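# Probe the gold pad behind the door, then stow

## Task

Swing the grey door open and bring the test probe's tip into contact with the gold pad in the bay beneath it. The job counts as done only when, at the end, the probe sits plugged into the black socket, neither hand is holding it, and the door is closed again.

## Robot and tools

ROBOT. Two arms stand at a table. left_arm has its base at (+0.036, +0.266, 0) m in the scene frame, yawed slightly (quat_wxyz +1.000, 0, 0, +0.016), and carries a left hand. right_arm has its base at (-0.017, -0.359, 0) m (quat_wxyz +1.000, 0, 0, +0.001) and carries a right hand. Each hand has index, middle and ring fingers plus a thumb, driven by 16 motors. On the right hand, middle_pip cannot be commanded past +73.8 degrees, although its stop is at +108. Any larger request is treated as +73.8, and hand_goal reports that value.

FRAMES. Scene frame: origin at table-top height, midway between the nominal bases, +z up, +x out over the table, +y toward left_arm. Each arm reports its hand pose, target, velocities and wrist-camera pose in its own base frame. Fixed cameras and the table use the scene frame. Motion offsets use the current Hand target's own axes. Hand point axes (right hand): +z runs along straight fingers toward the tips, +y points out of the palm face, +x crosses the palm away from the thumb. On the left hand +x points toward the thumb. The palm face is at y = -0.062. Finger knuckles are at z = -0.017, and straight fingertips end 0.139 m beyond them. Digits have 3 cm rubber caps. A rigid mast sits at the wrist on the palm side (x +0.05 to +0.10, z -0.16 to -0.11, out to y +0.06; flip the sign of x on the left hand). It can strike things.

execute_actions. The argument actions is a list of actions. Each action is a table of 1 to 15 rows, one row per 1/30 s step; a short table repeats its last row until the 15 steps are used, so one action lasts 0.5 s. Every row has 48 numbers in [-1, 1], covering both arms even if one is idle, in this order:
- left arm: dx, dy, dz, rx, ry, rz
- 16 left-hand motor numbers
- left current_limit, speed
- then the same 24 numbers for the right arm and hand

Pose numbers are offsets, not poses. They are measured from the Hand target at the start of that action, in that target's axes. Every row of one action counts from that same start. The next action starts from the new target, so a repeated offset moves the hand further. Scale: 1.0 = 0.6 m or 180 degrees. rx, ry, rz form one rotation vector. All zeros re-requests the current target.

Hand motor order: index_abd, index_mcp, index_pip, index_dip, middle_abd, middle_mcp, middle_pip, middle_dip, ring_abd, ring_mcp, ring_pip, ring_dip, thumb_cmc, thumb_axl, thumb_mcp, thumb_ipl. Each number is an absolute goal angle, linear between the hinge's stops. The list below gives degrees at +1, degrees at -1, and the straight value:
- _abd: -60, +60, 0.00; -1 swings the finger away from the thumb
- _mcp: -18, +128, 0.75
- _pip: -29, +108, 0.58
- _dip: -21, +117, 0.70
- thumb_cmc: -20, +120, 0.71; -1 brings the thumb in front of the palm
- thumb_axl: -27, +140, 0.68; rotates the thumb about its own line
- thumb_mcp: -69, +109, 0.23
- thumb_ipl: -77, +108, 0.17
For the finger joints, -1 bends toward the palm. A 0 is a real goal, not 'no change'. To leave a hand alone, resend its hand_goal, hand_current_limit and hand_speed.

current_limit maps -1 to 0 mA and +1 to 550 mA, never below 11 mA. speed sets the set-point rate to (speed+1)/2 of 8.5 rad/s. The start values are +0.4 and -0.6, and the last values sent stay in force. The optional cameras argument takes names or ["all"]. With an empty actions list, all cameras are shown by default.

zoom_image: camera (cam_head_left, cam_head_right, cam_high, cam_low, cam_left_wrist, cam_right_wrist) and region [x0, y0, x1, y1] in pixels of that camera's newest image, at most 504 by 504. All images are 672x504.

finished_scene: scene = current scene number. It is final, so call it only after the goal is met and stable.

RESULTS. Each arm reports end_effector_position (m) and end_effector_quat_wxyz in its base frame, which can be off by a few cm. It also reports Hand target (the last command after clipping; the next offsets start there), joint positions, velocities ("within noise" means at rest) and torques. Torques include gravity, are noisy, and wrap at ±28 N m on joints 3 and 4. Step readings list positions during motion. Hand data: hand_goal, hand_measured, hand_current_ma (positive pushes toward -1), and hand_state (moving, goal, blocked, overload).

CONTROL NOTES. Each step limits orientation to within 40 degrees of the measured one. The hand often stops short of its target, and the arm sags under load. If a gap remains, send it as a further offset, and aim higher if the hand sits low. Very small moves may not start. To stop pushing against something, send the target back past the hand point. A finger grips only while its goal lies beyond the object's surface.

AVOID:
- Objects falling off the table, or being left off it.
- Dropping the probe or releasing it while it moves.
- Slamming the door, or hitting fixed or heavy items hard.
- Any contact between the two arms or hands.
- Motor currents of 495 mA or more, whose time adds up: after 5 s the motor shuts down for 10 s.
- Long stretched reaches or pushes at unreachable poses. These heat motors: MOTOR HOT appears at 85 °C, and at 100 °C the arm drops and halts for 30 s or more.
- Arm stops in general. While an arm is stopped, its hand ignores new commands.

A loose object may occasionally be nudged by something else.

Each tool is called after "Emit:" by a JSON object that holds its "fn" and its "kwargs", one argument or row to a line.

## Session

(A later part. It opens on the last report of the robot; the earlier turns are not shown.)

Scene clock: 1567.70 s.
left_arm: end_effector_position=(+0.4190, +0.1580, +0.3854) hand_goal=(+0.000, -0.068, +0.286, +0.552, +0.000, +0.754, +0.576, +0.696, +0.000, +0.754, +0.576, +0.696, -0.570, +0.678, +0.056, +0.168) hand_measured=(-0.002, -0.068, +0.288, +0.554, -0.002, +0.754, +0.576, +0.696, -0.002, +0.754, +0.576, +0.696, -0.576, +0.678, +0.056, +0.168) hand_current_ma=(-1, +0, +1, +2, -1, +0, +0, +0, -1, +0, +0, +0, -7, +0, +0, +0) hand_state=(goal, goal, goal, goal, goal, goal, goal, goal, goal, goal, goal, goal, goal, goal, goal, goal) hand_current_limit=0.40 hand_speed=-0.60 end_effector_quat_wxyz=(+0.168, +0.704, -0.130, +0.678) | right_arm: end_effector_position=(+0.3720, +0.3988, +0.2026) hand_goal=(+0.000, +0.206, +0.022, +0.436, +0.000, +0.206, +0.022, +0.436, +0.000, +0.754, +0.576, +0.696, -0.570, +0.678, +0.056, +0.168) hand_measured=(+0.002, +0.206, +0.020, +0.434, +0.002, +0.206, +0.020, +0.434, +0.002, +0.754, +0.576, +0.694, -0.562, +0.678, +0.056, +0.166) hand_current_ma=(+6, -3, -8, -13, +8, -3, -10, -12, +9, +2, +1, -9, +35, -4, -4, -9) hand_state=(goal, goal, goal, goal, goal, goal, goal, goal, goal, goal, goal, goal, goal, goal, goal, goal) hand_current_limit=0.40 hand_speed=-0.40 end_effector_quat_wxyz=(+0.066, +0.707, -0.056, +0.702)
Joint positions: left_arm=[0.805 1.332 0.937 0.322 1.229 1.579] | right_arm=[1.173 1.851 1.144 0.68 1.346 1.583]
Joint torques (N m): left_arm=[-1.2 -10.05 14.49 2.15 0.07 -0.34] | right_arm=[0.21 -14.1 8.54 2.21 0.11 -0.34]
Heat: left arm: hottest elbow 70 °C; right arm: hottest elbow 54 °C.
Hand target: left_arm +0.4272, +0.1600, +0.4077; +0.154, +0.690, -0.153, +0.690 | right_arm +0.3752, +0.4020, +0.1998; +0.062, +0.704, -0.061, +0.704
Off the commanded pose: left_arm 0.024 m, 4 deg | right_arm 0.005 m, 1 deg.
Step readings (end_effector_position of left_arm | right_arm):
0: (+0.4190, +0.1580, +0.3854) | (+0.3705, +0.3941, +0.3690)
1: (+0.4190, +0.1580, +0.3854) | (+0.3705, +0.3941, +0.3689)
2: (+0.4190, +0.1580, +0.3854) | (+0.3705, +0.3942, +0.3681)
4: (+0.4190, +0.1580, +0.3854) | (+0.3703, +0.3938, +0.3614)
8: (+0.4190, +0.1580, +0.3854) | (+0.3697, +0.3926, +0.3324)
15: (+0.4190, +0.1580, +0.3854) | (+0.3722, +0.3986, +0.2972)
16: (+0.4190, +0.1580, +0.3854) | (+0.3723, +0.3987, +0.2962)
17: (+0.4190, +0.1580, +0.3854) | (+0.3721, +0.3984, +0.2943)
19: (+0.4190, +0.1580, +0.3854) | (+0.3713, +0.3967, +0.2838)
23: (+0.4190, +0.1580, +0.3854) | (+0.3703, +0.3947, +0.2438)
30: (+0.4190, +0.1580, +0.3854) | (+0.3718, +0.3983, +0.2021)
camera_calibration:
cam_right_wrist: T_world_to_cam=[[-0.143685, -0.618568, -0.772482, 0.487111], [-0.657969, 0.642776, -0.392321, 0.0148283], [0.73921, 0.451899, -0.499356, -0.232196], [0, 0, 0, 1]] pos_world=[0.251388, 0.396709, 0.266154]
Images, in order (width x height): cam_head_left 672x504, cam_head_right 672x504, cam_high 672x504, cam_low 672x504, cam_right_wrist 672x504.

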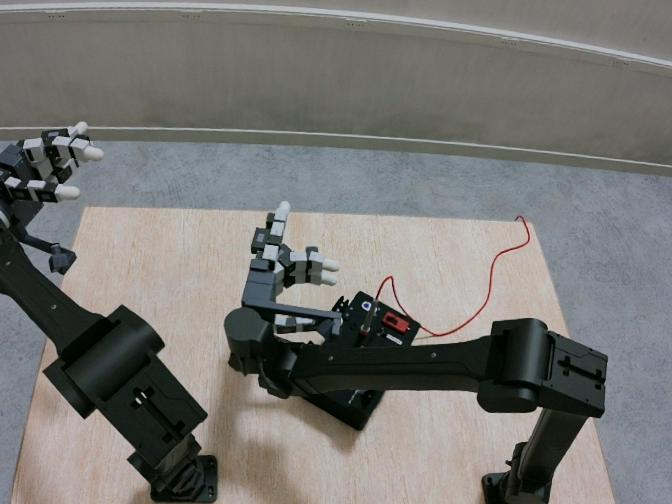

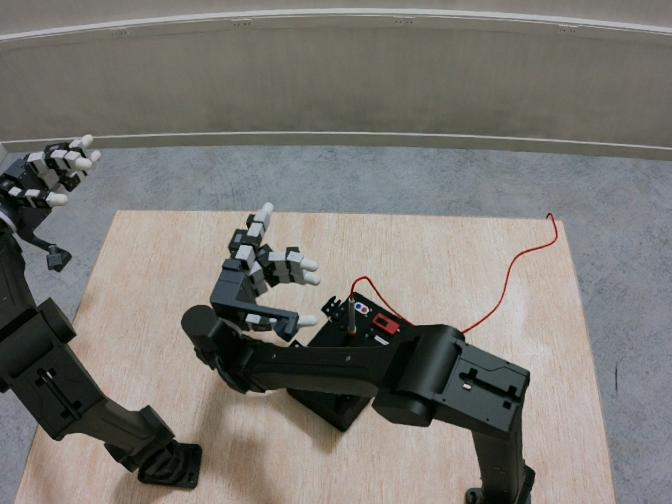

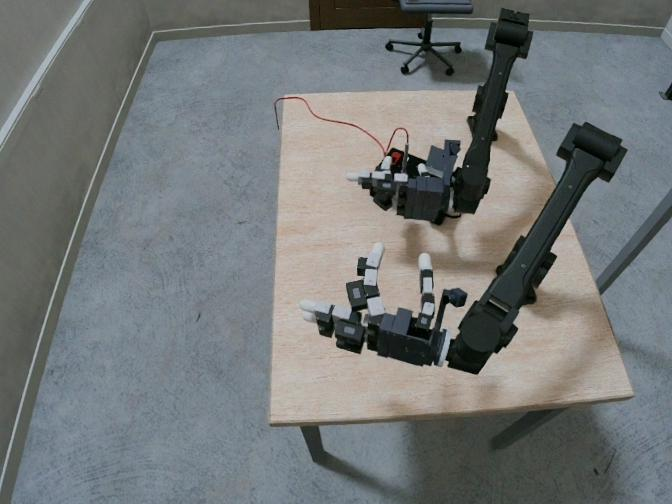

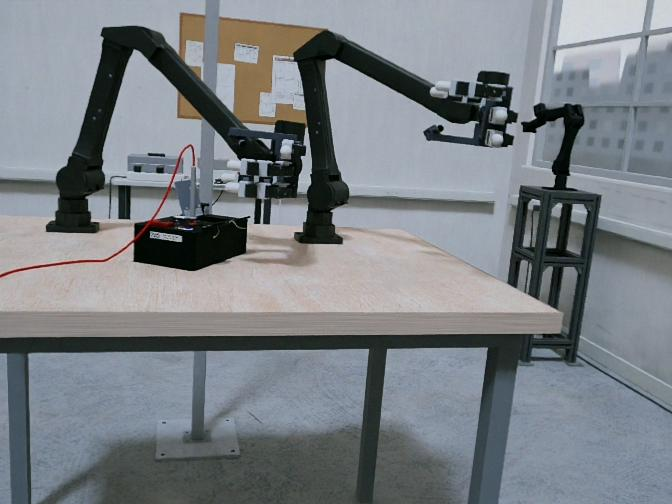

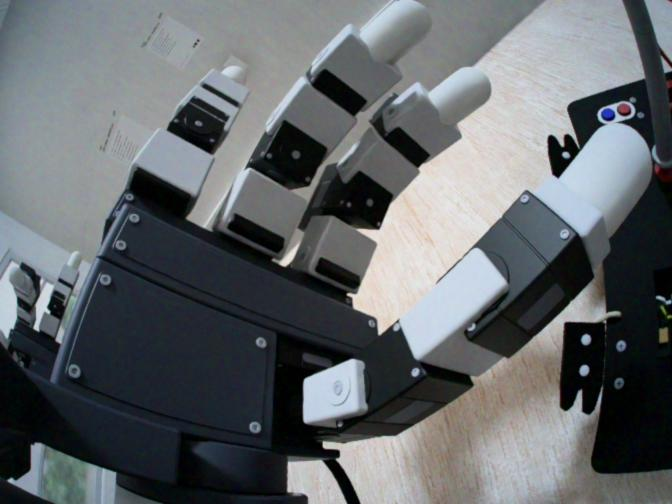

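Emit:
{"fn": "execute_actions", "kwargs": {
  "actions": [
    [[0,0,0,0,0,0,0,-0.068,0.285,0.551,0,0.754,0.576,0.696,0,0.754,0.576,0.696,-0.571,0.678,0.056,0.168,0.4,-0.6,-0.077,0.0143,-0.0139,0,0,0,0,0.205,0.022,0.435,0,0.205,0.022,0.435,0,0.754,0.576,0.696,-0.571,0.678,0.056,0.168,0.4,-0.4]],
    [[0,0,0,0,0,0,0,-0.068,0.285,0.551,0,0.754,0.576,0.696,0,0.754,0.576,0.696,-0.571,0.678,0.056,0.168,0.4,-0.6,0,0.095,0,0,0,0,0,0.205,0.022,0.435,0,0.205,0.022,0.435,0,0.754,0.576,0.696,-0.571,0.678,0.056,0.168,0.4,-0.4]]
  ],
  "cameras": ["cam_high","cam_low","cam_right_wrist","cam_head_right","cam_head_left"]
}}

Emit:
{"fn": "zoom_image", "kwargs": {
  "camera": "cam_head_left",
  "region": [280, 220, 430, 340]
}}

Emit:
{"fn": "zoom_image", "kwargs": {
  "camera": "cam_head_right",
  "region": [270, 220, 420, 340]
}}

Emit:
{"fn": "zoom_image", "kwargs": {
  "camera": "cam_low",
  "region": [120, 110, 320, 260]
}}

Scene clock: 1626.00 s.
left_arm: end_effector_position=(+0.4190, +0.1580, +0.3854) hand_goal=(+0.000, -0.068, +0.286, +0.552, +0.000, +0.754, +0.576, +0.696, +0.000, +0.754, +0.576, +0.696, -0.570, +0.678, +0.056, +0.168) hand_measured=(-0.002, -0.068, +0.288, +0.554, -0.002, +0.754, +0.576, +0.696, -0.002, +0.754, +0.576, +0.696, -0.576, +0.678, +0.056, +0.168) hand_current_ma=(-1, +0, +1, +2, -1, +0, +0, +0, -1, +0, +0, +0, -7, +0, +0, +0) hand_state=(goal, goal, goal, goal, goal, goal, goal, goal, goal, goal, goal, goal, goal, goal, goal, goal) hand_current_limit=0.40 hand_speed=-0.60 end_effector_quat_wxyz=(+0.168, +0.704, -0.130, +0.678) | right_arm: end_effector_position=(+0.3520, +0.3441, +0.1479) hand_goal=(+0.000, +0.206, +0.022, +0.436, +0.000, +0.206, +0.022, +0.436, +0.000, +0.754, +0.576, +0.696, -0.570, +0.678, +0.056, +0.168) hand_measured=(+0.000, +0.206, +0.020, +0.434, +0.002, +0.206, +0.020, +0.434, +0.002, +0.754, +0.576, +0.694, -0.562, +0.678, +0.056, +0.166) hand_current_ma=(+3, +3, -8, -13, +8, +0, -10, -12, +9, +2, +1, -9, +35, -4, -4, -9) hand_state=(goal, goal, goal, goal, goal, goal, goal, goal, goal, goal, goal, goal, goal, goal, goal, goal) hand_current_limit=0.40 hand_speed=-0.40 end_effector_quat_wxyz=(+0.061, +0.707, -0.056, +0.702)
Joint positions: left_arm=[0.805 1.332 0.937 0.322 1.229 1.579] | right_arm=[1.168 1.846 0.929 0.89 1.334 1.59]
Joint torques (N m): left_arm=[-1.2 -9.99 14.49 2.15 0.07 -0.34] | right_arm=[-0.21 -14.15 6.02 2.13 0.09 -0.53]
Heat: left arm: hottest elbow 71 °C; right arm: hottest elbow 48 °C.
Hand target: left_arm +0.4272, +0.1600, +0.4077; +0.154, +0.690, -0.153, +0.690 | right_arm +0.3557, +0.3388, +0.1536; +0.062, +0.704, -0.061, +0.704
Off the commanded pose: left_arm 0.024 m, 4 deg | right_arm 0.009 m, 1 deg.
Step readings (end_effector_position of left_arm | right_arm):
0: (+0.4190, +0.1580, +0.3854) | (+0.3720, +0.3988, +0.2026)
1: (+0.4190, +0.1580, +0.3854) | (+0.3720, +0.3988, +0.2026)
2: (+0.4190, +0.1580, +0.3854) | (+0.3720, +0.3987, +0.2023)
4: (+0.4190, +0.1580, +0.3854) | (+0.3711, +0.3970, +0.1994)
8: (+0.4190, +0.1580, +0.3854) | (+0.3686, +0.3917, +0.1838)
15: (+0.4190, +0.1580, +0.3854) | (+0.3681, +0.3907, +0.1640)
16: (+0.4190, +0.1580, +0.3854) | (+0.3680, +0.3903, +0.1634)
17: (+0.4190, +0.1580, +0.3854) | (+0.3676, +0.3888, +0.1621)
19: (+0.4190, +0.1580, +0.3854) | (+0.3629, +0.3768, +0.1560)
23: (+0.4190, +0.1580, +0.3854) | (+0.3524, +0.3495, +0.1444)
30: (+0.4190, +0.1580, +0.3854) | (+0.3522, +0.3446, +0.1475)
camera_calibration:
cam_right_wrist: T_world_to_cam=[[-0.138173, -0.6131, -0.777828, 0.405106], [-0.662084, 0.641264, -0.387845, 0.0167202], [0.736582, 0.461398, -0.494529, -0.223119], [0, 0, 0, 1]] pos_world=[0.23139, 0.340595, 0.211249]
Images, in order (width x height): cam_head_left 672x504, cam_head_right 672x504, cam_high 672x504, cam_low 672x504, cam_right_wrist 672x504.

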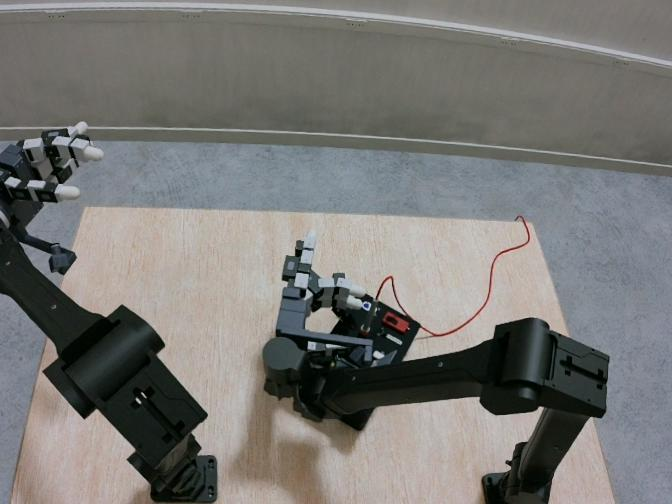

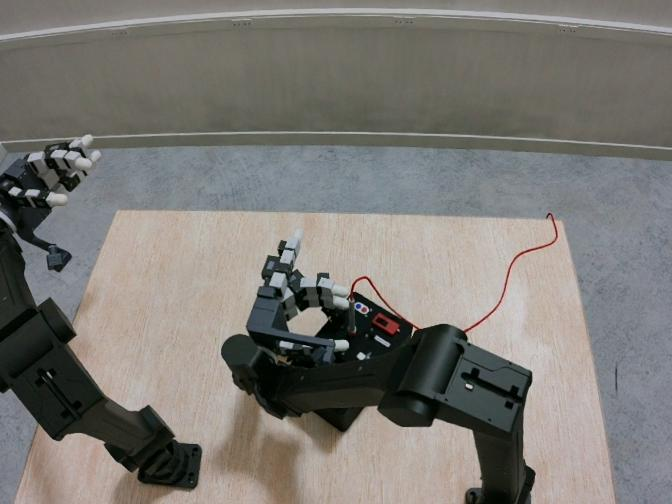

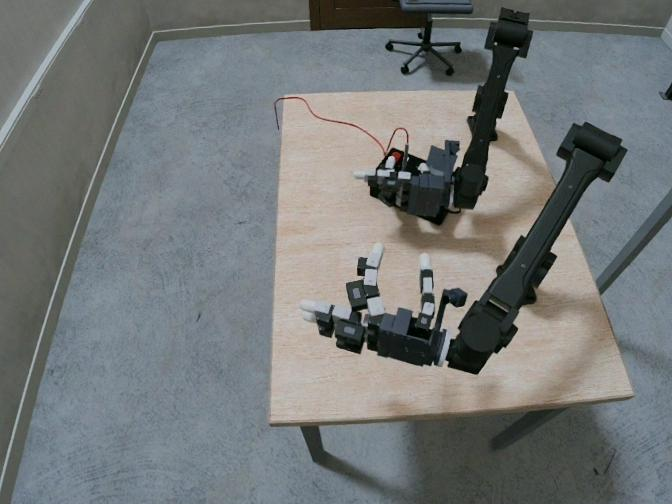

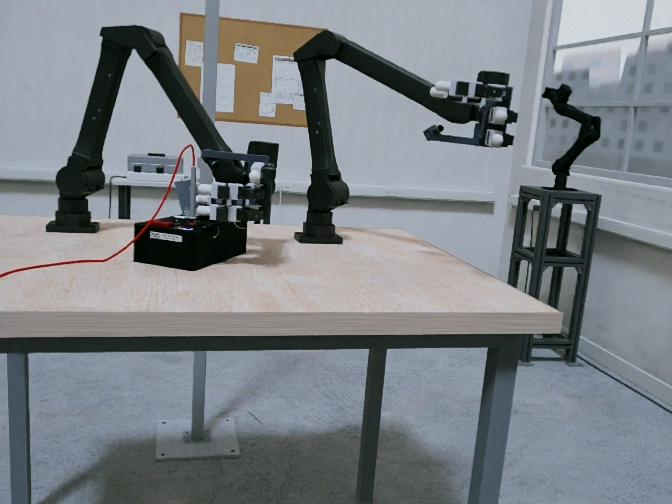

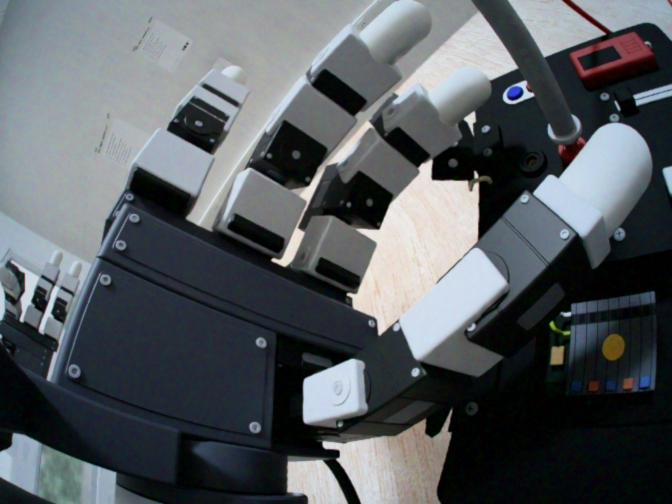

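Scaled by 3.360 from the camera's 672x504 image, which has a finer 960x720 frame.

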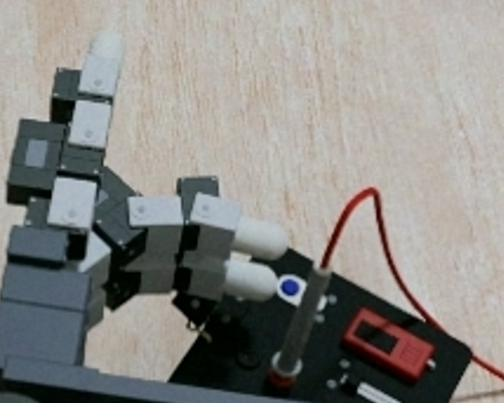

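Scaled by 3.360 from the camera's 672x504 image, which has a finer 960x720 frame.

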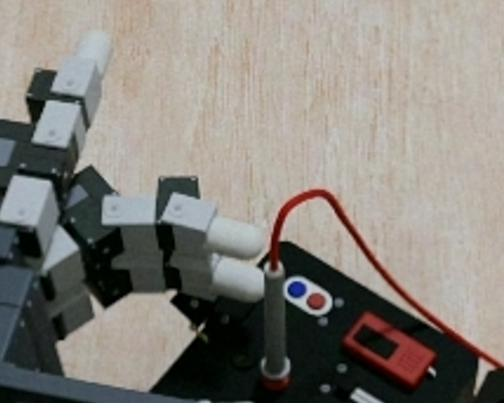

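Scaled by 2.520 from the camera's 672x504 image, which has a finer 960x720 frame.

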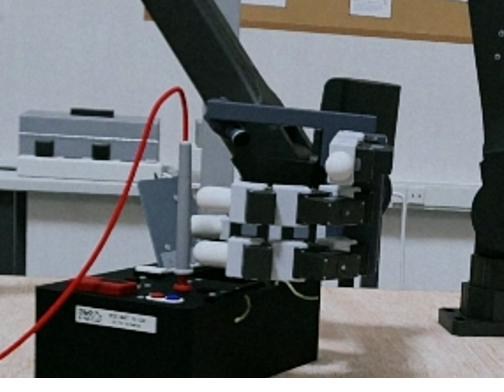

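Emit:
{"fn": "execute_actions", "kwargs": {
  "actions": [
    [[0,0,0,0,0,0,0,-0.068,0.285,0.551,0,0.754,0.576,0.696,0,0.754,0.576,0.696,-0.571,0.678,0.056,0.168,0.4,-0.6,0.018,0.05,0,0,0,0,0,0.205,0.022,0.435,0,0.205,0.022,0.435,0,0.754,0.576,0.696,-0.571,0.678,0.056,0.168,0.4,-0.4]]
  ],
  "cameras": ["cam_high","cam_low","cam_right_wrist","cam_head_right","cam_head_left"]
}}

Emit:
{"fn": "zoom_image", "kwargs": {
  "camera": "cam_head_left",
  "region": [280, 220, 430, 340]
}}

Emit:
{"fn": "zoom_image", "kwargs": {
  "camera": "cam_low",
  "region": [120, 110, 320, 260]
}}

Scene clock: 1646.70 s.
left_arm: end_effector_position=(+0.4190, +0.1580, +0.3854) hand_goal=(+0.000, -0.068, +0.286, +0.552, +0.000, +0.754, +0.576, +0.696, +0.000, +0.754, +0.576, +0.696, -0.570, +0.678, +0.056, +0.168) hand_measured=(-0.002, -0.068, +0.288, +0.554, -0.002, +0.754, +0.576, +0.696, -0.002, +0.754, +0.576, +0.696, -0.576, +0.678, +0.056, +0.168) hand_current_ma=(-1, +0, +1, +2, -1, +0, +0, +0, -1, +0, +0, +0, -7, +0, +0, +0) hand_state=(goal, goal, goal, goal, goal, goal, goal, goal, goal, goal, goal, goal, goal, goal, goal, goal) hand_current_limit=0.40 hand_speed=-0.60 end_effector_quat_wxyz=(+0.168, +0.704, -0.130, +0.678) | right_arm: end_effector_position=(+0.3480, +0.3136, +0.1598) hand_goal=(+0.000, +0.206, +0.022, +0.436, +0.000, +0.206, +0.022, +0.436, +0.000, +0.754, +0.576, +0.696, -0.570, +0.678, +0.056, +0.168) hand_measured=(+0.002, +0.206, +0.020, +0.434, +0.002, +0.206, +0.020, +0.434, +0.002, +0.754, +0.576, +0.694, -0.562, +0.678, +0.056, +0.166) hand_current_ma=(+4, +3, -8, -13, +8, +0, -10, -12, +9, +2, +1, -9, +35, -4, -4, -9) hand_state=(goal, goal, goal, goal, goal, goal, goal, goal, goal, goal, goal, goal, goal, goal, goal, goal) hand_current_limit=0.40 hand_speed=-0.40 end_effector_quat_wxyz=(+0.061, +0.707, -0.058, +0.703)
Joint positions: left_arm=[0.805 1.332 0.937 0.322 1.229 1.579] | right_arm=[1.15 1.766 0.846 0.9 1.319 1.587]
Joint torques (N m): left_arm=[-1.2 -10.05 14.49 2.15 0.07 -0.34] | right_arm=[-0.97 -13.22 6.15 2.03 0.04 -0.52]
Heat: left arm: hottest elbow 71 °C; right arm: hottest elbow 46 °C.
Hand target: left_arm +0.4272, +0.1600, +0.4077; +0.154, +0.690, -0.153, +0.690 | right_arm +0.3504, +0.3092, +0.1644; +0.062, +0.705, -0.061, +0.704
Off the commanded pose: left_arm 0.024 m, 4 deg | right_arm 0.007 m, 1 deg.
Step readings (end_effector_position of left_arm | right_arm):
0: (+0.4190, +0.1580, +0.3854) | (+0.3520, +0.3441, +0.1479)
1: (+0.4190, +0.1580, +0.3854) | (+0.3519, +0.3439, +0.1478)
2: (+0.4190, +0.1580, +0.3854) | (+0.3519, +0.3429, +0.1477)
4: (+0.4190, +0.1580, +0.3854) | (+0.3494, +0.3352, +0.1479)
8: (+0.4190, +0.1580, +0.3854) | (+0.3464, +0.3181, +0.1533)
15: (+0.4190, +0.1580, +0.3854) | (+0.3483, +0.3143, +0.1604)
camera_calibration:
cam_right_wrist: T_world_to_cam=[[-0.138737, -0.611198, -0.779223, 0.394988], [-0.659821, 0.643802, -0.3875, 0.0366319], [0.738504, 0.460387, -0.492601, -0.200834], [0, 0, 0, 1]] pos_world=[0.227287, 0.310293, 0.223047]
Images, in order (width x height): cam_head_left 672x504, cam_head_right 672x504, cam_high 672x504, cam_low 672x504, cam_right_wrist 672x504.

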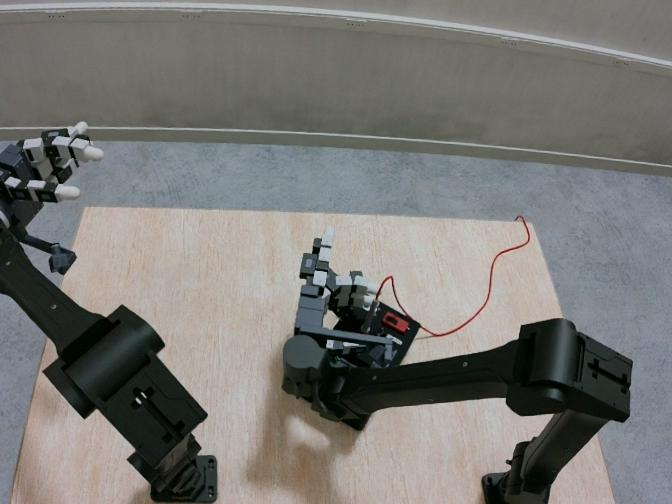

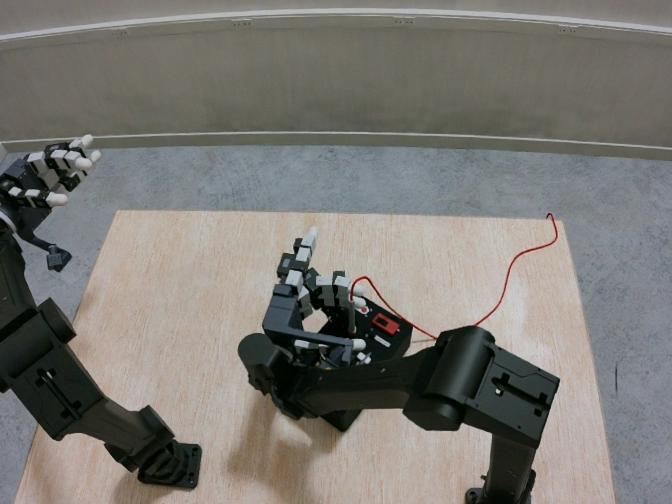

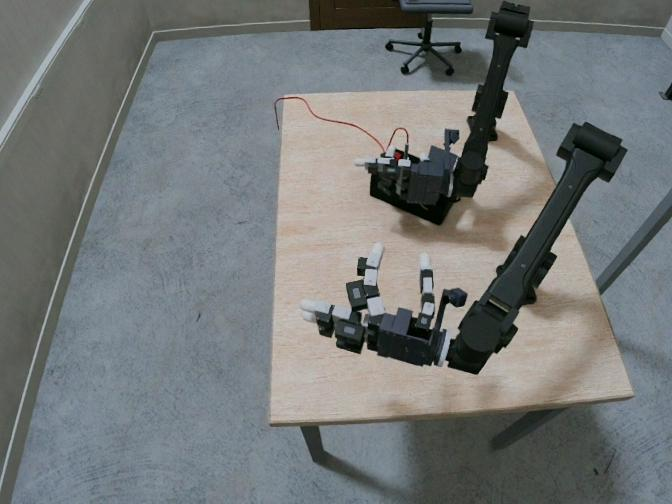

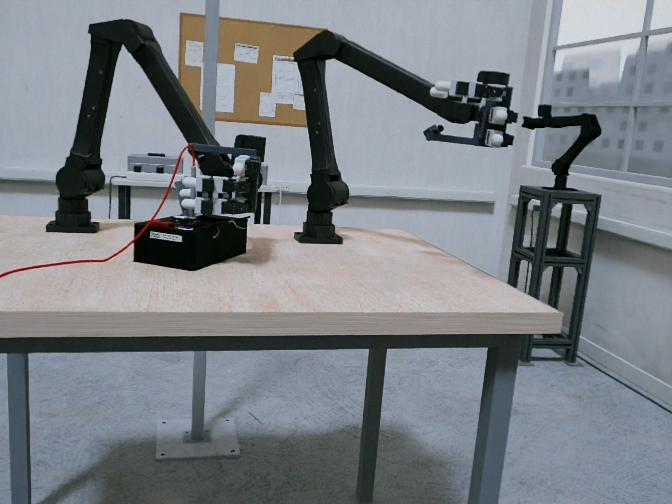

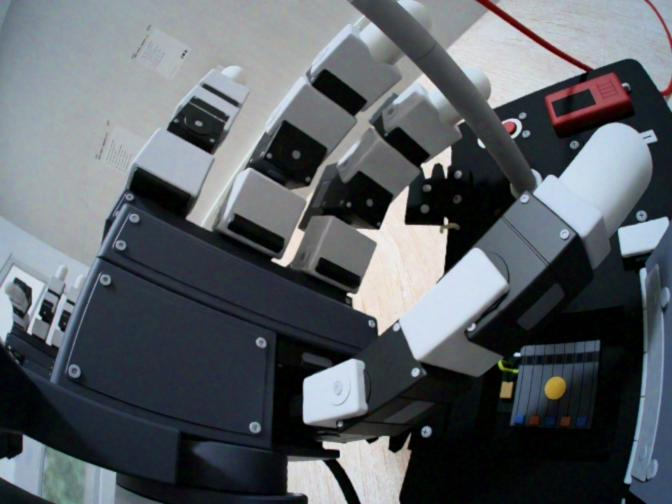

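Scaled by 3.360 from the camera's 672x504 image, which has a finer 960x720 frame.

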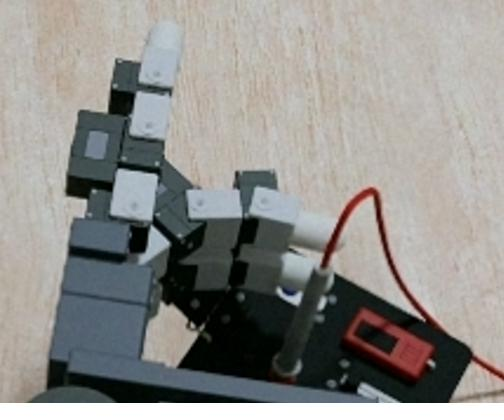

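Scaled by 2.520 from the camera's 672x504 image, which has a finer 960x720 frame.

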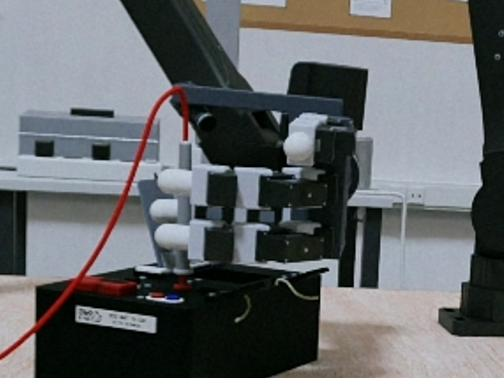

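Emit:
{"fn": "execute_actions", "kwargs": {
  "actions": [
    [[0,0,0,0,0,0,0,-0.068,0.285,0.551,0,0.754,0.576,0.696,0,0.754,0.576,0.696,-0.571,0.678,0.056,0.168,0.4,-0.6,0,0,0,0,0,0,0,0.06,0.022,0.435,0,0.06,0.022,0.435,0,0.754,0.576,0.696,-0.571,0.678,-0.16,0.168,0.4,-0.6]],
    [[0,0,0,0,0,0,0,-0.068,0.285,0.551,0,0.754,0.576,0.696,0,0.754,0.576,0.696,-0.571,0.678,0.056,0.168,0.4,-0.6,0,0,0,0,0,0,0,0.0,0.022,0.435,0,0.0,0.022,0.435,0,0.754,0.576,0.696,-0.571,0.678,-0.22,0.168,0.4,-0.7]]
  ],
  "cameras": ["cam_high","cam_low","cam_right_wrist","cam_head_right","cam_head_left"]
}}

Emit:
{"fn": "zoom_image", "kwargs": {
  "camera": "cam_head_left",
  "region": [280, 220, 430, 340]
}}

Emit:
{"fn": "zoom_image", "kwargs": {
  "camera": "cam_low",
  "region": [120, 110, 320, 260]
}}

Scene clock: 1665.30 s.
left_arm: end_effector_position=(+0.4190, +0.1580, +0.3854) hand_goal=(+0.000, -0.068, +0.286, +0.552, +0.000, +0.754, +0.576, +0.696, +0.000, +0.754, +0.576, +0.696, -0.570, +0.678, +0.056, +0.168) hand_measured=(-0.002, -0.068, +0.288, +0.554, -0.002, +0.754, +0.576, +0.696, -0.002, +0.754, +0.576, +0.696, -0.576, +0.678, +0.056, +0.168) hand_current_ma=(-1, +0, +1, +2, -1, +0, +0, +0, -1, +0, +0, +0, -7, +0, +0, +0) hand_state=(goal, goal, goal, goal, goal, goal, goal, goal, goal, goal, goal, goal, goal, goal, goal, goal) hand_current_limit=0.40 hand_speed=-0.60 end_effector_quat_wxyz=(+0.168, +0.704, -0.130, +0.678) | right_arm: end_effector_position=(+0.3481, +0.3138, +0.1599) hand_goal=(+0.000, +0.000, +0.022, +0.436, +0.000, +0.000, +0.022, +0.436, +0.000, +0.754, +0.576, +0.696, -0.570, +0.678, -0.220, +0.168) hand_measured=(+0.002, +0.004, +0.022, +0.434, +0.002, +0.004, +0.020, +0.434, +0.002, +0.754, +0.576, +0.694, -0.562, +0.678, -0.214, +0.168) hand_current_ma=(+4, +23, -4, -11, +8, +16, -10, -12, +9, +2, +1, -9, +35, +3, +32, -6) hand_state=(goal, goal, goal, goal, goal, goal, goal, goal, goal, goal, goal, goal, goal, goal, goal, goal) hand_current_limit=0.40 hand_speed=-0.70 end_effector_quat_wxyz=(+0.061, +0.707, -0.057, +0.703)
Joint positions: left_arm=[0.805 1.332 0.937 0.322 1.229 1.579] | right_arm=[1.15 1.766 0.846 0.9 1.317 1.586]
Joint torques (N m): left_arm=[-1.2 -9.99 14.49 2.14 0.07 -0.34] | right_arm=[-0.85 -13.22 6.2 2.35 0.09 -0.52]
Heat: left arm: hottest elbow 71 °C; right arm: hottest elbow 45 °C.
Hand target: left_arm +0.4272, +0.1600, +0.4077; +0.154, +0.690, -0.153, +0.690 | right_arm +0.3504, +0.3092, +0.1644; +0.062, +0.705, -0.061, +0.704
Off the commanded pose: left_arm 0.024 m, 4 deg | right_arm 0.007 m, 1 deg.
Step readings (end_effector_position of left_arm | right_arm):
0: (+0.4190, +0.1580, +0.3854) | (+0.3480, +0.3136, +0.1598)
1: (+0.4190, +0.1580, +0.3854) | (+0.3480, +0.3137, +0.1598)
2: (+0.4190, +0.1580, +0.3854) | (+0.3481, +0.3137, +0.1598)
4: (+0.4190, +0.1580, +0.3854) | (+0.3481, +0.3137, +0.1598)
8: (+0.4190, +0.1580, +0.3854) | (+0.3481, +0.3137, +0.1598)
15: (+0.4190, +0.1580, +0.3854) | (+0.3481, +0.3137, +0.1598)
16: (+0.4190, +0.1580, +0.3854) | (+0.3481, +0.3137, +0.1598)
17: (+0.4190, +0.1580, +0.3854) | (+0.3481, +0.3138, +0.1598)
19: (+0.4190, +0.1580, +0.3854) | (+0.3481, +0.3138, +0.1598)
23: (+0.4190, +0.1580, +0.3854) | (+0.3481, +0.3138, +0.1599)
30: (+0.4190, +0.1580, +0.3854) | (+0.3481, +0.3138, +0.1599)
camera_calibration:
cam_right_wrist: T_world_to_cam=[[-0.138195, -0.611933, -0.778743, 0.395139], [-0.660646, 0.642752, -0.387835, 0.0372609], [0.737868, 0.460877, -0.493097, -0.200802], [0, 0, 0, 1]] pos_world=[0.227388, 0.310394, 0.223148]
Images, in order (width x height): cam_head_left 672x504, cam_head_right 672x504, cam_high 672x504, cam_low 672x504, cam_right_wrist 672x504.

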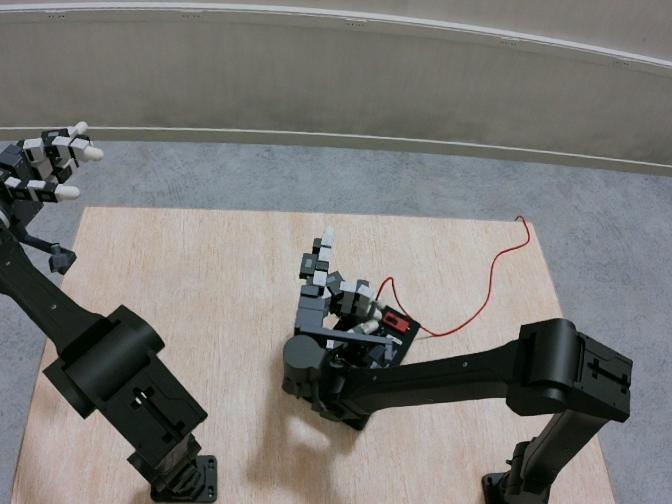

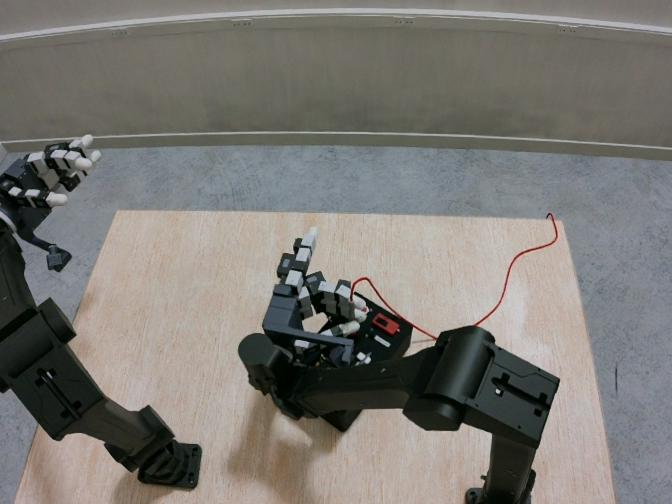

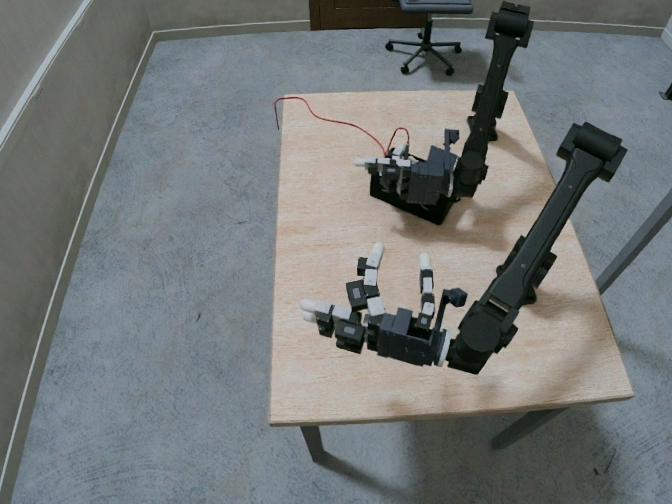

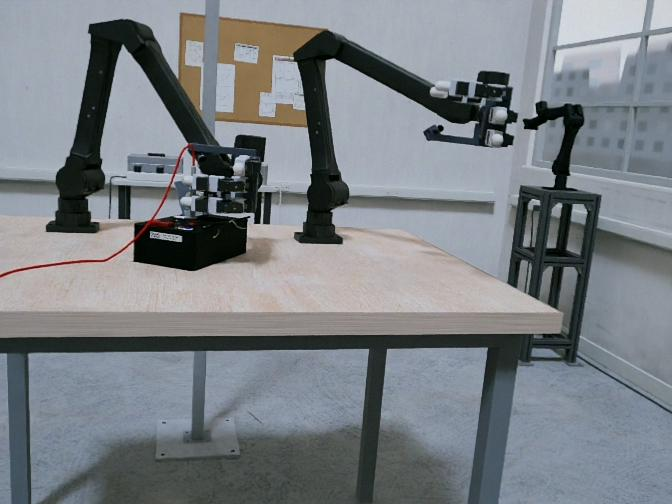

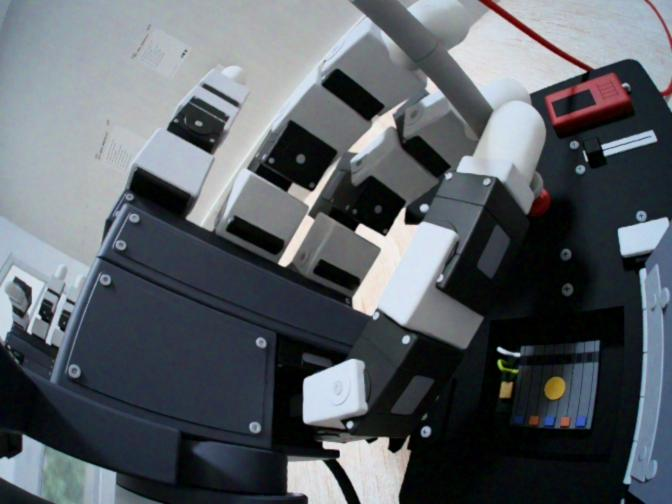

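Scaled by 3.360 from the camera's 672x504 image, which has a finer 960x720 frame.

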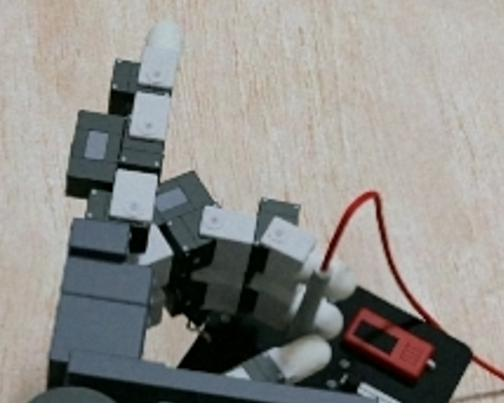

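Scaled by 2.520 from the camera's 672x504 image, which has a finer 960x720 frame.

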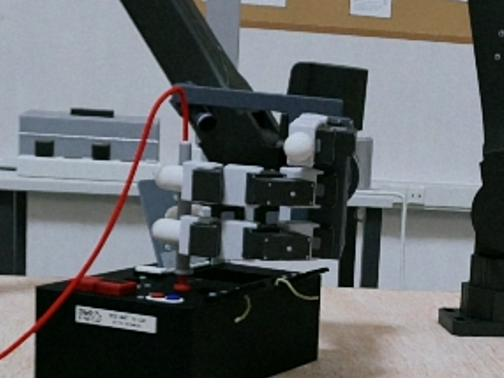

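Emit:
{"fn": "execute_actions", "kwargs": {
  "actions": [
    [[0,0,0,0,0,0,0,-0.068,0.285,0.551,0,0.754,0.576,0.696,0,0.754,0.576,0.696,-0.571,0.678,0.056,0.168,0.4,-0.6,0,0,0,0,0,0,0,-0.06,0.022,0.435,0,-0.06,0.022,0.435,0,0.754,0.576,0.696,-0.571,0.678,-0.30,0.168,0.2,-0.75]],
    [[0,0,0,0,0,0,0,-0.068,0.285,0.551,0,0.754,0.576,0.696,0,0.754,0.576,0.696,-0.571,0.678,0.056,0.168,0.4,-0.6,0,0,0,0,0,0,0,-0.12,0.0,0.40,0,-0.12,0.0,0.40,0,0.754,0.576,0.696,-0.571,0.678,-0.38,0.14,0.3,-0.7]]
  ],
  "cameras": ["cam_low","cam_right_wrist","cam_head_right"]
}}

Emit:
{"fn": "zoom_image", "kwargs": {
  "camera": "cam_low",
  "region": [120, 110, 320, 260]
}}

Scene clock: 1672.07 s.
left_arm: end_effector_position=(+0.4190, +0.1580, +0.3854) hand_goal=(+0.000, -0.068, +0.286, +0.552, +0.000, +0.754, +0.576, +0.696, +0.000, +0.754, +0.576, +0.696, -0.570, +0.678, +0.056, +0.168) hand_measured=(-0.002, -0.068, +0.288, +0.554, -0.002, +0.754, +0.576, +0.696, -0.002, +0.754, +0.576, +0.696, -0.576, +0.678, +0.056, +0.168) hand_current_ma=(-1, +0, +1, +2, -1, +0, +0, +0, -1, +0, +0, +0, -7, +0, +0, +0) hand_state=(goal, goal, goal, goal, goal, goal, goal, goal, goal, goal, goal, goal, goal, goal, goal, goal) hand_current_limit=0.40 hand_speed=-0.60 end_effector_quat_wxyz=(+0.168, +0.704, -0.130, +0.678) | right_arm: end_effector_position=(+0.3481, +0.3138, +0.1600) hand_goal=(+0.000, -0.120, +0.000, +0.400, +0.000, -0.120, +0.000, +0.400, +0.000, +0.754, +0.576, +0.696, -0.570, +0.678, -0.380, +0.140) hand_measured=(+0.002, -0.018, +0.032, +0.424, +0.002, -0.036, +0.032, +0.420, +0.002, +0.754, +0.576, +0.694, -0.562, +0.680, -0.216, +0.178) hand_current_ma=(+4, +358, +151, +108, +8, +358, +147, +94, +9, +2, +1, -9, +41, +14, +358, +240) hand_state=(goal, blocked, blocked, blocked, goal, blocked, blocked, blocked, goal, goal, goal, goal, goal, goal, blocked, blocked) hand_current_limit=0.30 hand_speed=-0.70 end_effector_quat_wxyz=(+0.061, +0.707, -0.057, +0.703)
Joint positions: left_arm=[0.805 1.332 0.937 0.322 1.229 1.579] | right_arm=[1.15 1.766 0.846 0.9 1.317 1.585]
Joint torques (N m): left_arm=[-1.2 -10.05 14.49 2.15 0.07 -0.34] | right_arm=[-0.73 -12.69 5.97 2.17 0.08 -0.48]
Heat: left arm: hottest elbow 72 °C; right arm: hottest elbow 44 °C.
Hand target: left_arm +0.4272, +0.1600, +0.4077; +0.154, +0.690, -0.153, +0.690 | right_arm +0.3504, +0.3092, +0.1644; +0.062, +0.705, -0.061, +0.704
Off the commanded pose: left_arm 0.024 m, 4 deg | right_arm 0.007 m, 1 deg.
Step readings (end_effector_position of left_arm | right_arm):
0: (+0.4190, +0.1580, +0.3854) | (+0.3481, +0.3138, +0.1599)
1: (+0.4190, +0.1580, +0.3854) | (+0.3481, +0.3138, +0.1599)
2: (+0.4190, +0.1580, +0.3854) | (+0.3481, +0.3138, +0.1599)
4: (+0.4190, +0.1580, +0.3854) | (+0.3481, +0.3138, +0.1599)
8: (+0.4190, +0.1580, +0.3854) | (+0.3481, +0.3138, +0.1599)
15: (+0.4190, +0.1580, +0.3854) | (+0.3481, +0.3138, +0.1599)
16: (+0.4190, +0.1580, +0.3854) | (+0.3481, +0.3138, +0.1599)
17: (+0.4190, +0.1580, +0.3854) | (+0.3481, +0.3138, +0.1599)
19: (+0.4190, +0.1580, +0.3854) | (+0.3481, +0.3138, +0.1600)
23: (+0.4190, +0.1580, +0.3854) | (+0.3481, +0.3138, +0.1600)
30: (+0.4190, +0.1580, +0.3854) | (+0.3481, +0.3138, +0.1600)
camera_calibration:
cam_right_wrist: T_world_to_cam=[[-0.138351, -0.612789, -0.778042, 0.395363], [-0.66069, 0.642347, -0.388431, 0.0375678], [0.737799, 0.460304, -0.493733, -0.200418], [0, 0, 0, 1]] pos_world=[0.227388, 0.310396, 0.223248]
Images, in order (width x height): cam_head_right 672x504, cam_low 672x504, cam_right_wrist 672x504.

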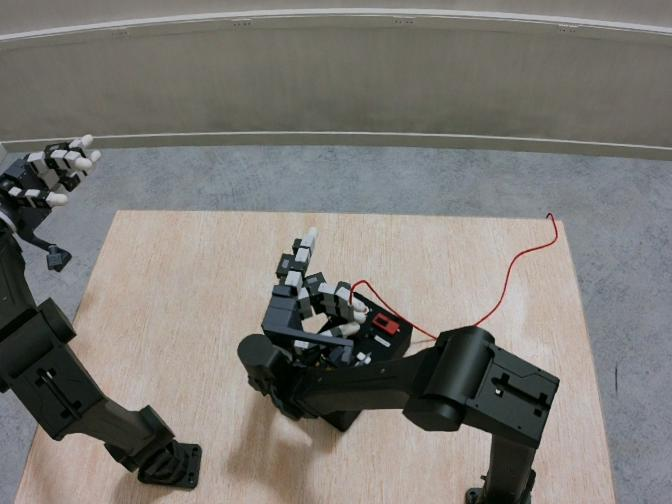

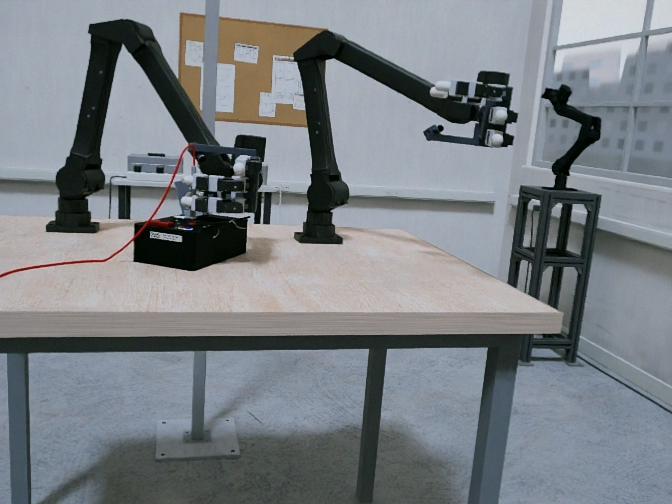

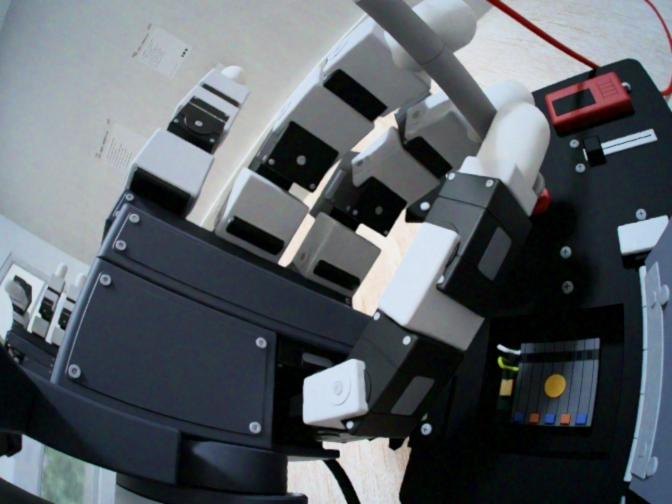

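Scaled by 2.520 from the camera's 672x504 image, which has a finer 960x720 frame.

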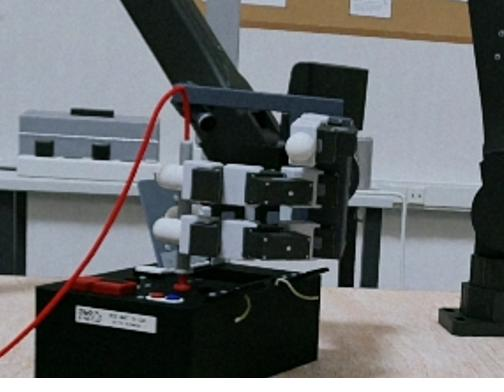

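Emit:
{"fn": "execute_actions", "kwargs": {
  "actions": [
    [[0,0,0,0,0,0,0,-0.068,0.285,0.551,0,0.754,0.576,0.696,0,0.754,0.576,0.696,-0.571,0.678,0.056,0.168,0.4,-0.6,0.033,0,0,0,0,0,0,-0.12,0.0,0.40,0,-0.12,0.0,0.40,0,0.754,0.576,0.696,-0.571,0.678,-0.38,0.14,0.4,-0.7]],
    [[0,0,0,0,0,0,0,-0.068,0.285,0.551,0,0.754,0.576,0.696,0,0.754,0.576,0.696,-0.571,0.678,0.056,0.168,0.4,-0.6,0.033,0,0,0,0,0,0,-0.12,0.0,0.40,0,-0.12,0.0,0.40,0,0.754,0.576,0.696,-0.571,0.678,-0.38,0.14,0.4,-0.7]]
  ],
  "cameras": ["cam_low","cam_right_wrist","cam_head_left","cam_high"]
}}

Emit:
{"fn": "zoom_image", "kwargs": {
  "camera": "cam_low",
  "region": [120, 110, 320, 260]
}}

Scene clock: 1680.77 s.
left_arm: end_effector_position=(+0.4190, +0.1580, +0.3854) hand_goal=(+0.000, -0.068, +0.286, +0.552, +0.000, +0.754, +0.576, +0.696, +0.000, +0.754, +0.576, +0.696, -0.570, +0.678, +0.056, +0.168) hand_measured=(-0.002, -0.068, +0.288, +0.554, -0.002, +0.754, +0.576, +0.696, -0.002, +0.754, +0.576, +0.696, -0.576, +0.678, +0.056, +0.168) hand_current_ma=(-1, +0, +1, +2, -1, +0, +0, +0, -1, +0, +0, +0, -7, +0, +0, +0) hand_state=(goal, goal, goal, goal, goal, goal, goal, goal, goal, goal, goal, goal, goal, goal, goal, goal) hand_current_limit=0.40 hand_speed=-0.60 end_effector_quat_wxyz=(+0.168, +0.704, -0.130, +0.678) | right_arm: end_effector_position=(+0.3457, +0.3075, +0.1952) hand_goal=(+0.000, -0.120, +0.000, +0.400, +0.000, -0.120, +0.000, +0.400, +0.000, +0.754, +0.576, +0.696, -0.570, +0.678, -0.380, +0.140) hand_measured=(+0.002, -0.052, +0.032, +0.416, +0.010, -0.106, +0.012, +0.406, +0.002, +0.754, +0.576, +0.694, -0.534, +0.696, -0.216, +0.168) hand_current_ma=(+5, +352, +151, +78, +36, +73, +59, +25, +9, +2, +1, -9, +171, +107, +385, +178) hand_state=(goal, blocked, blocked, goal, goal, goal, goal, goal, goal, goal, goal, goal, blocked, goal, blocked, blocked) hand_current_limit=0.40 hand_speed=-0.70 end_effector_quat_wxyz=(+0.061, +0.706, -0.058, +0.703)
Joint positions: left_arm=[0.805 1.332 0.937 0.322 1.229 1.579] | right_arm=[1.15 1.673 0.846 0.813 1.317 1.58]
Joint torques (N m): left_arm=[-1.2 -9.99 14.49 2.15 0.07 -0.34] | right_arm=[-0.56 -11.69 8.64 1.26 0.11 -0.49]
Heat: left arm: hottest elbow 72 °C; right arm: hottest elbow 44 °C.
Hand target: left_arm +0.4272, +0.1600, +0.4077; +0.154, +0.690, -0.153, +0.690 | right_arm +0.3503, +0.3093, +0.2040; +0.062, +0.704, -0.061, +0.704
Off the commanded pose: left_arm 0.024 m, 4 deg | right_arm 0.010 m, 1 deg.
Step readings (end_effector_position of left_arm | right_arm):
0: (+0.4190, +0.1580, +0.3854) | (+0.3481, +0.3138, +0.1600)
1: (+0.4190, +0.1580, +0.3854) | (+0.3481, +0.3138, +0.1600)
2: (+0.4190, +0.1580, +0.3854) | (+0.3481, +0.3137, +0.1605)
4: (+0.4190, +0.1580, +0.3854) | (+0.3480, +0.3135, +0.1620)
8: (+0.4190, +0.1580, +0.3854) | (+0.3477, +0.3129, +0.1669)
15: (+0.4190, +0.1580, +0.3854) | (+0.3475, +0.3125, +0.1685)
16: (+0.4190, +0.1580, +0.3854) | (+0.3475, +0.3125, +0.1686)
17: (+0.4190, +0.1580, +0.3854) | (+0.3475, +0.3123, +0.1690)
19: (+0.4190, +0.1580, +0.3854) | (+0.3472, +0.3117, +0.1719)
23: (+0.4190, +0.1580, +0.3854) | (+0.3465, +0.3094, +0.1859)
30: (+0.4190, +0.1580, +0.3854) | (+0.3458, +0.3076, +0.1955)
camera_calibration:
cam_right_wrist: T_world_to_cam=[[-0.136976, -0.611988, -0.778915, 0.418058], [-0.659758, 0.6429, -0.3891, 0.0533515], [0.738889, 0.460598, -0.491826, -0.179218], [0, 0, 0, 1]] pos_world=[0.224885, 0.304094, 0.258247]
Images, in order (width x height): cam_head_left 672x504, cam_high 672x504, cam_low 672x504, cam_right_wrist 672x504.

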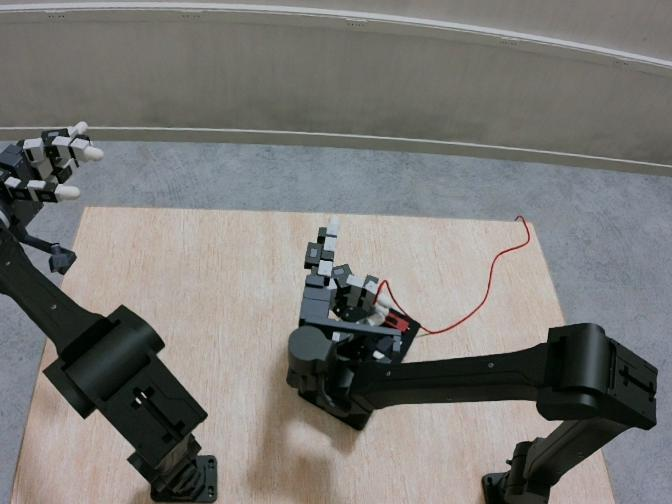

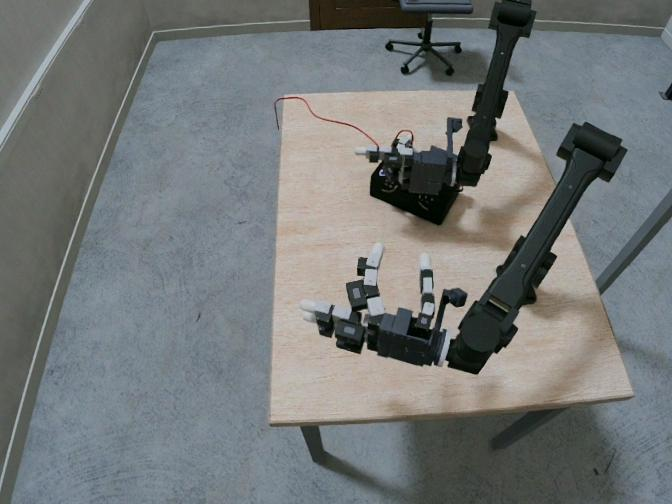

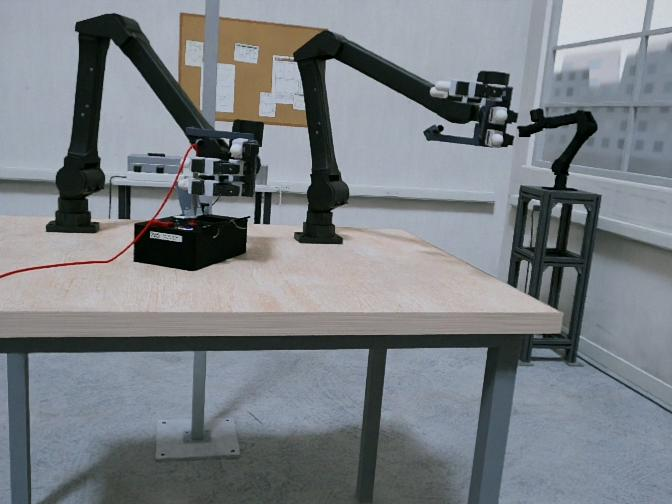

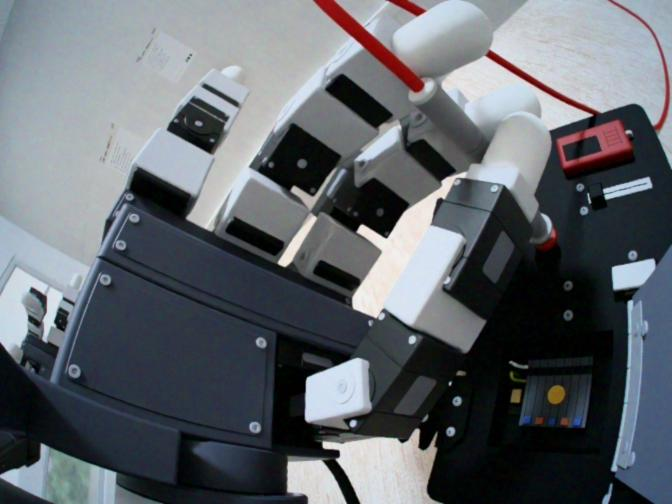

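Scaled by 2.520 from the camera's 672x504 image, which has a finer 960x720 frame.

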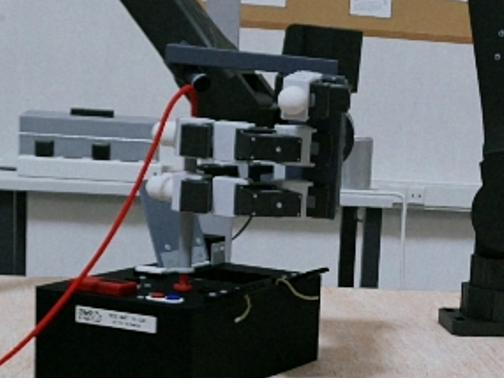

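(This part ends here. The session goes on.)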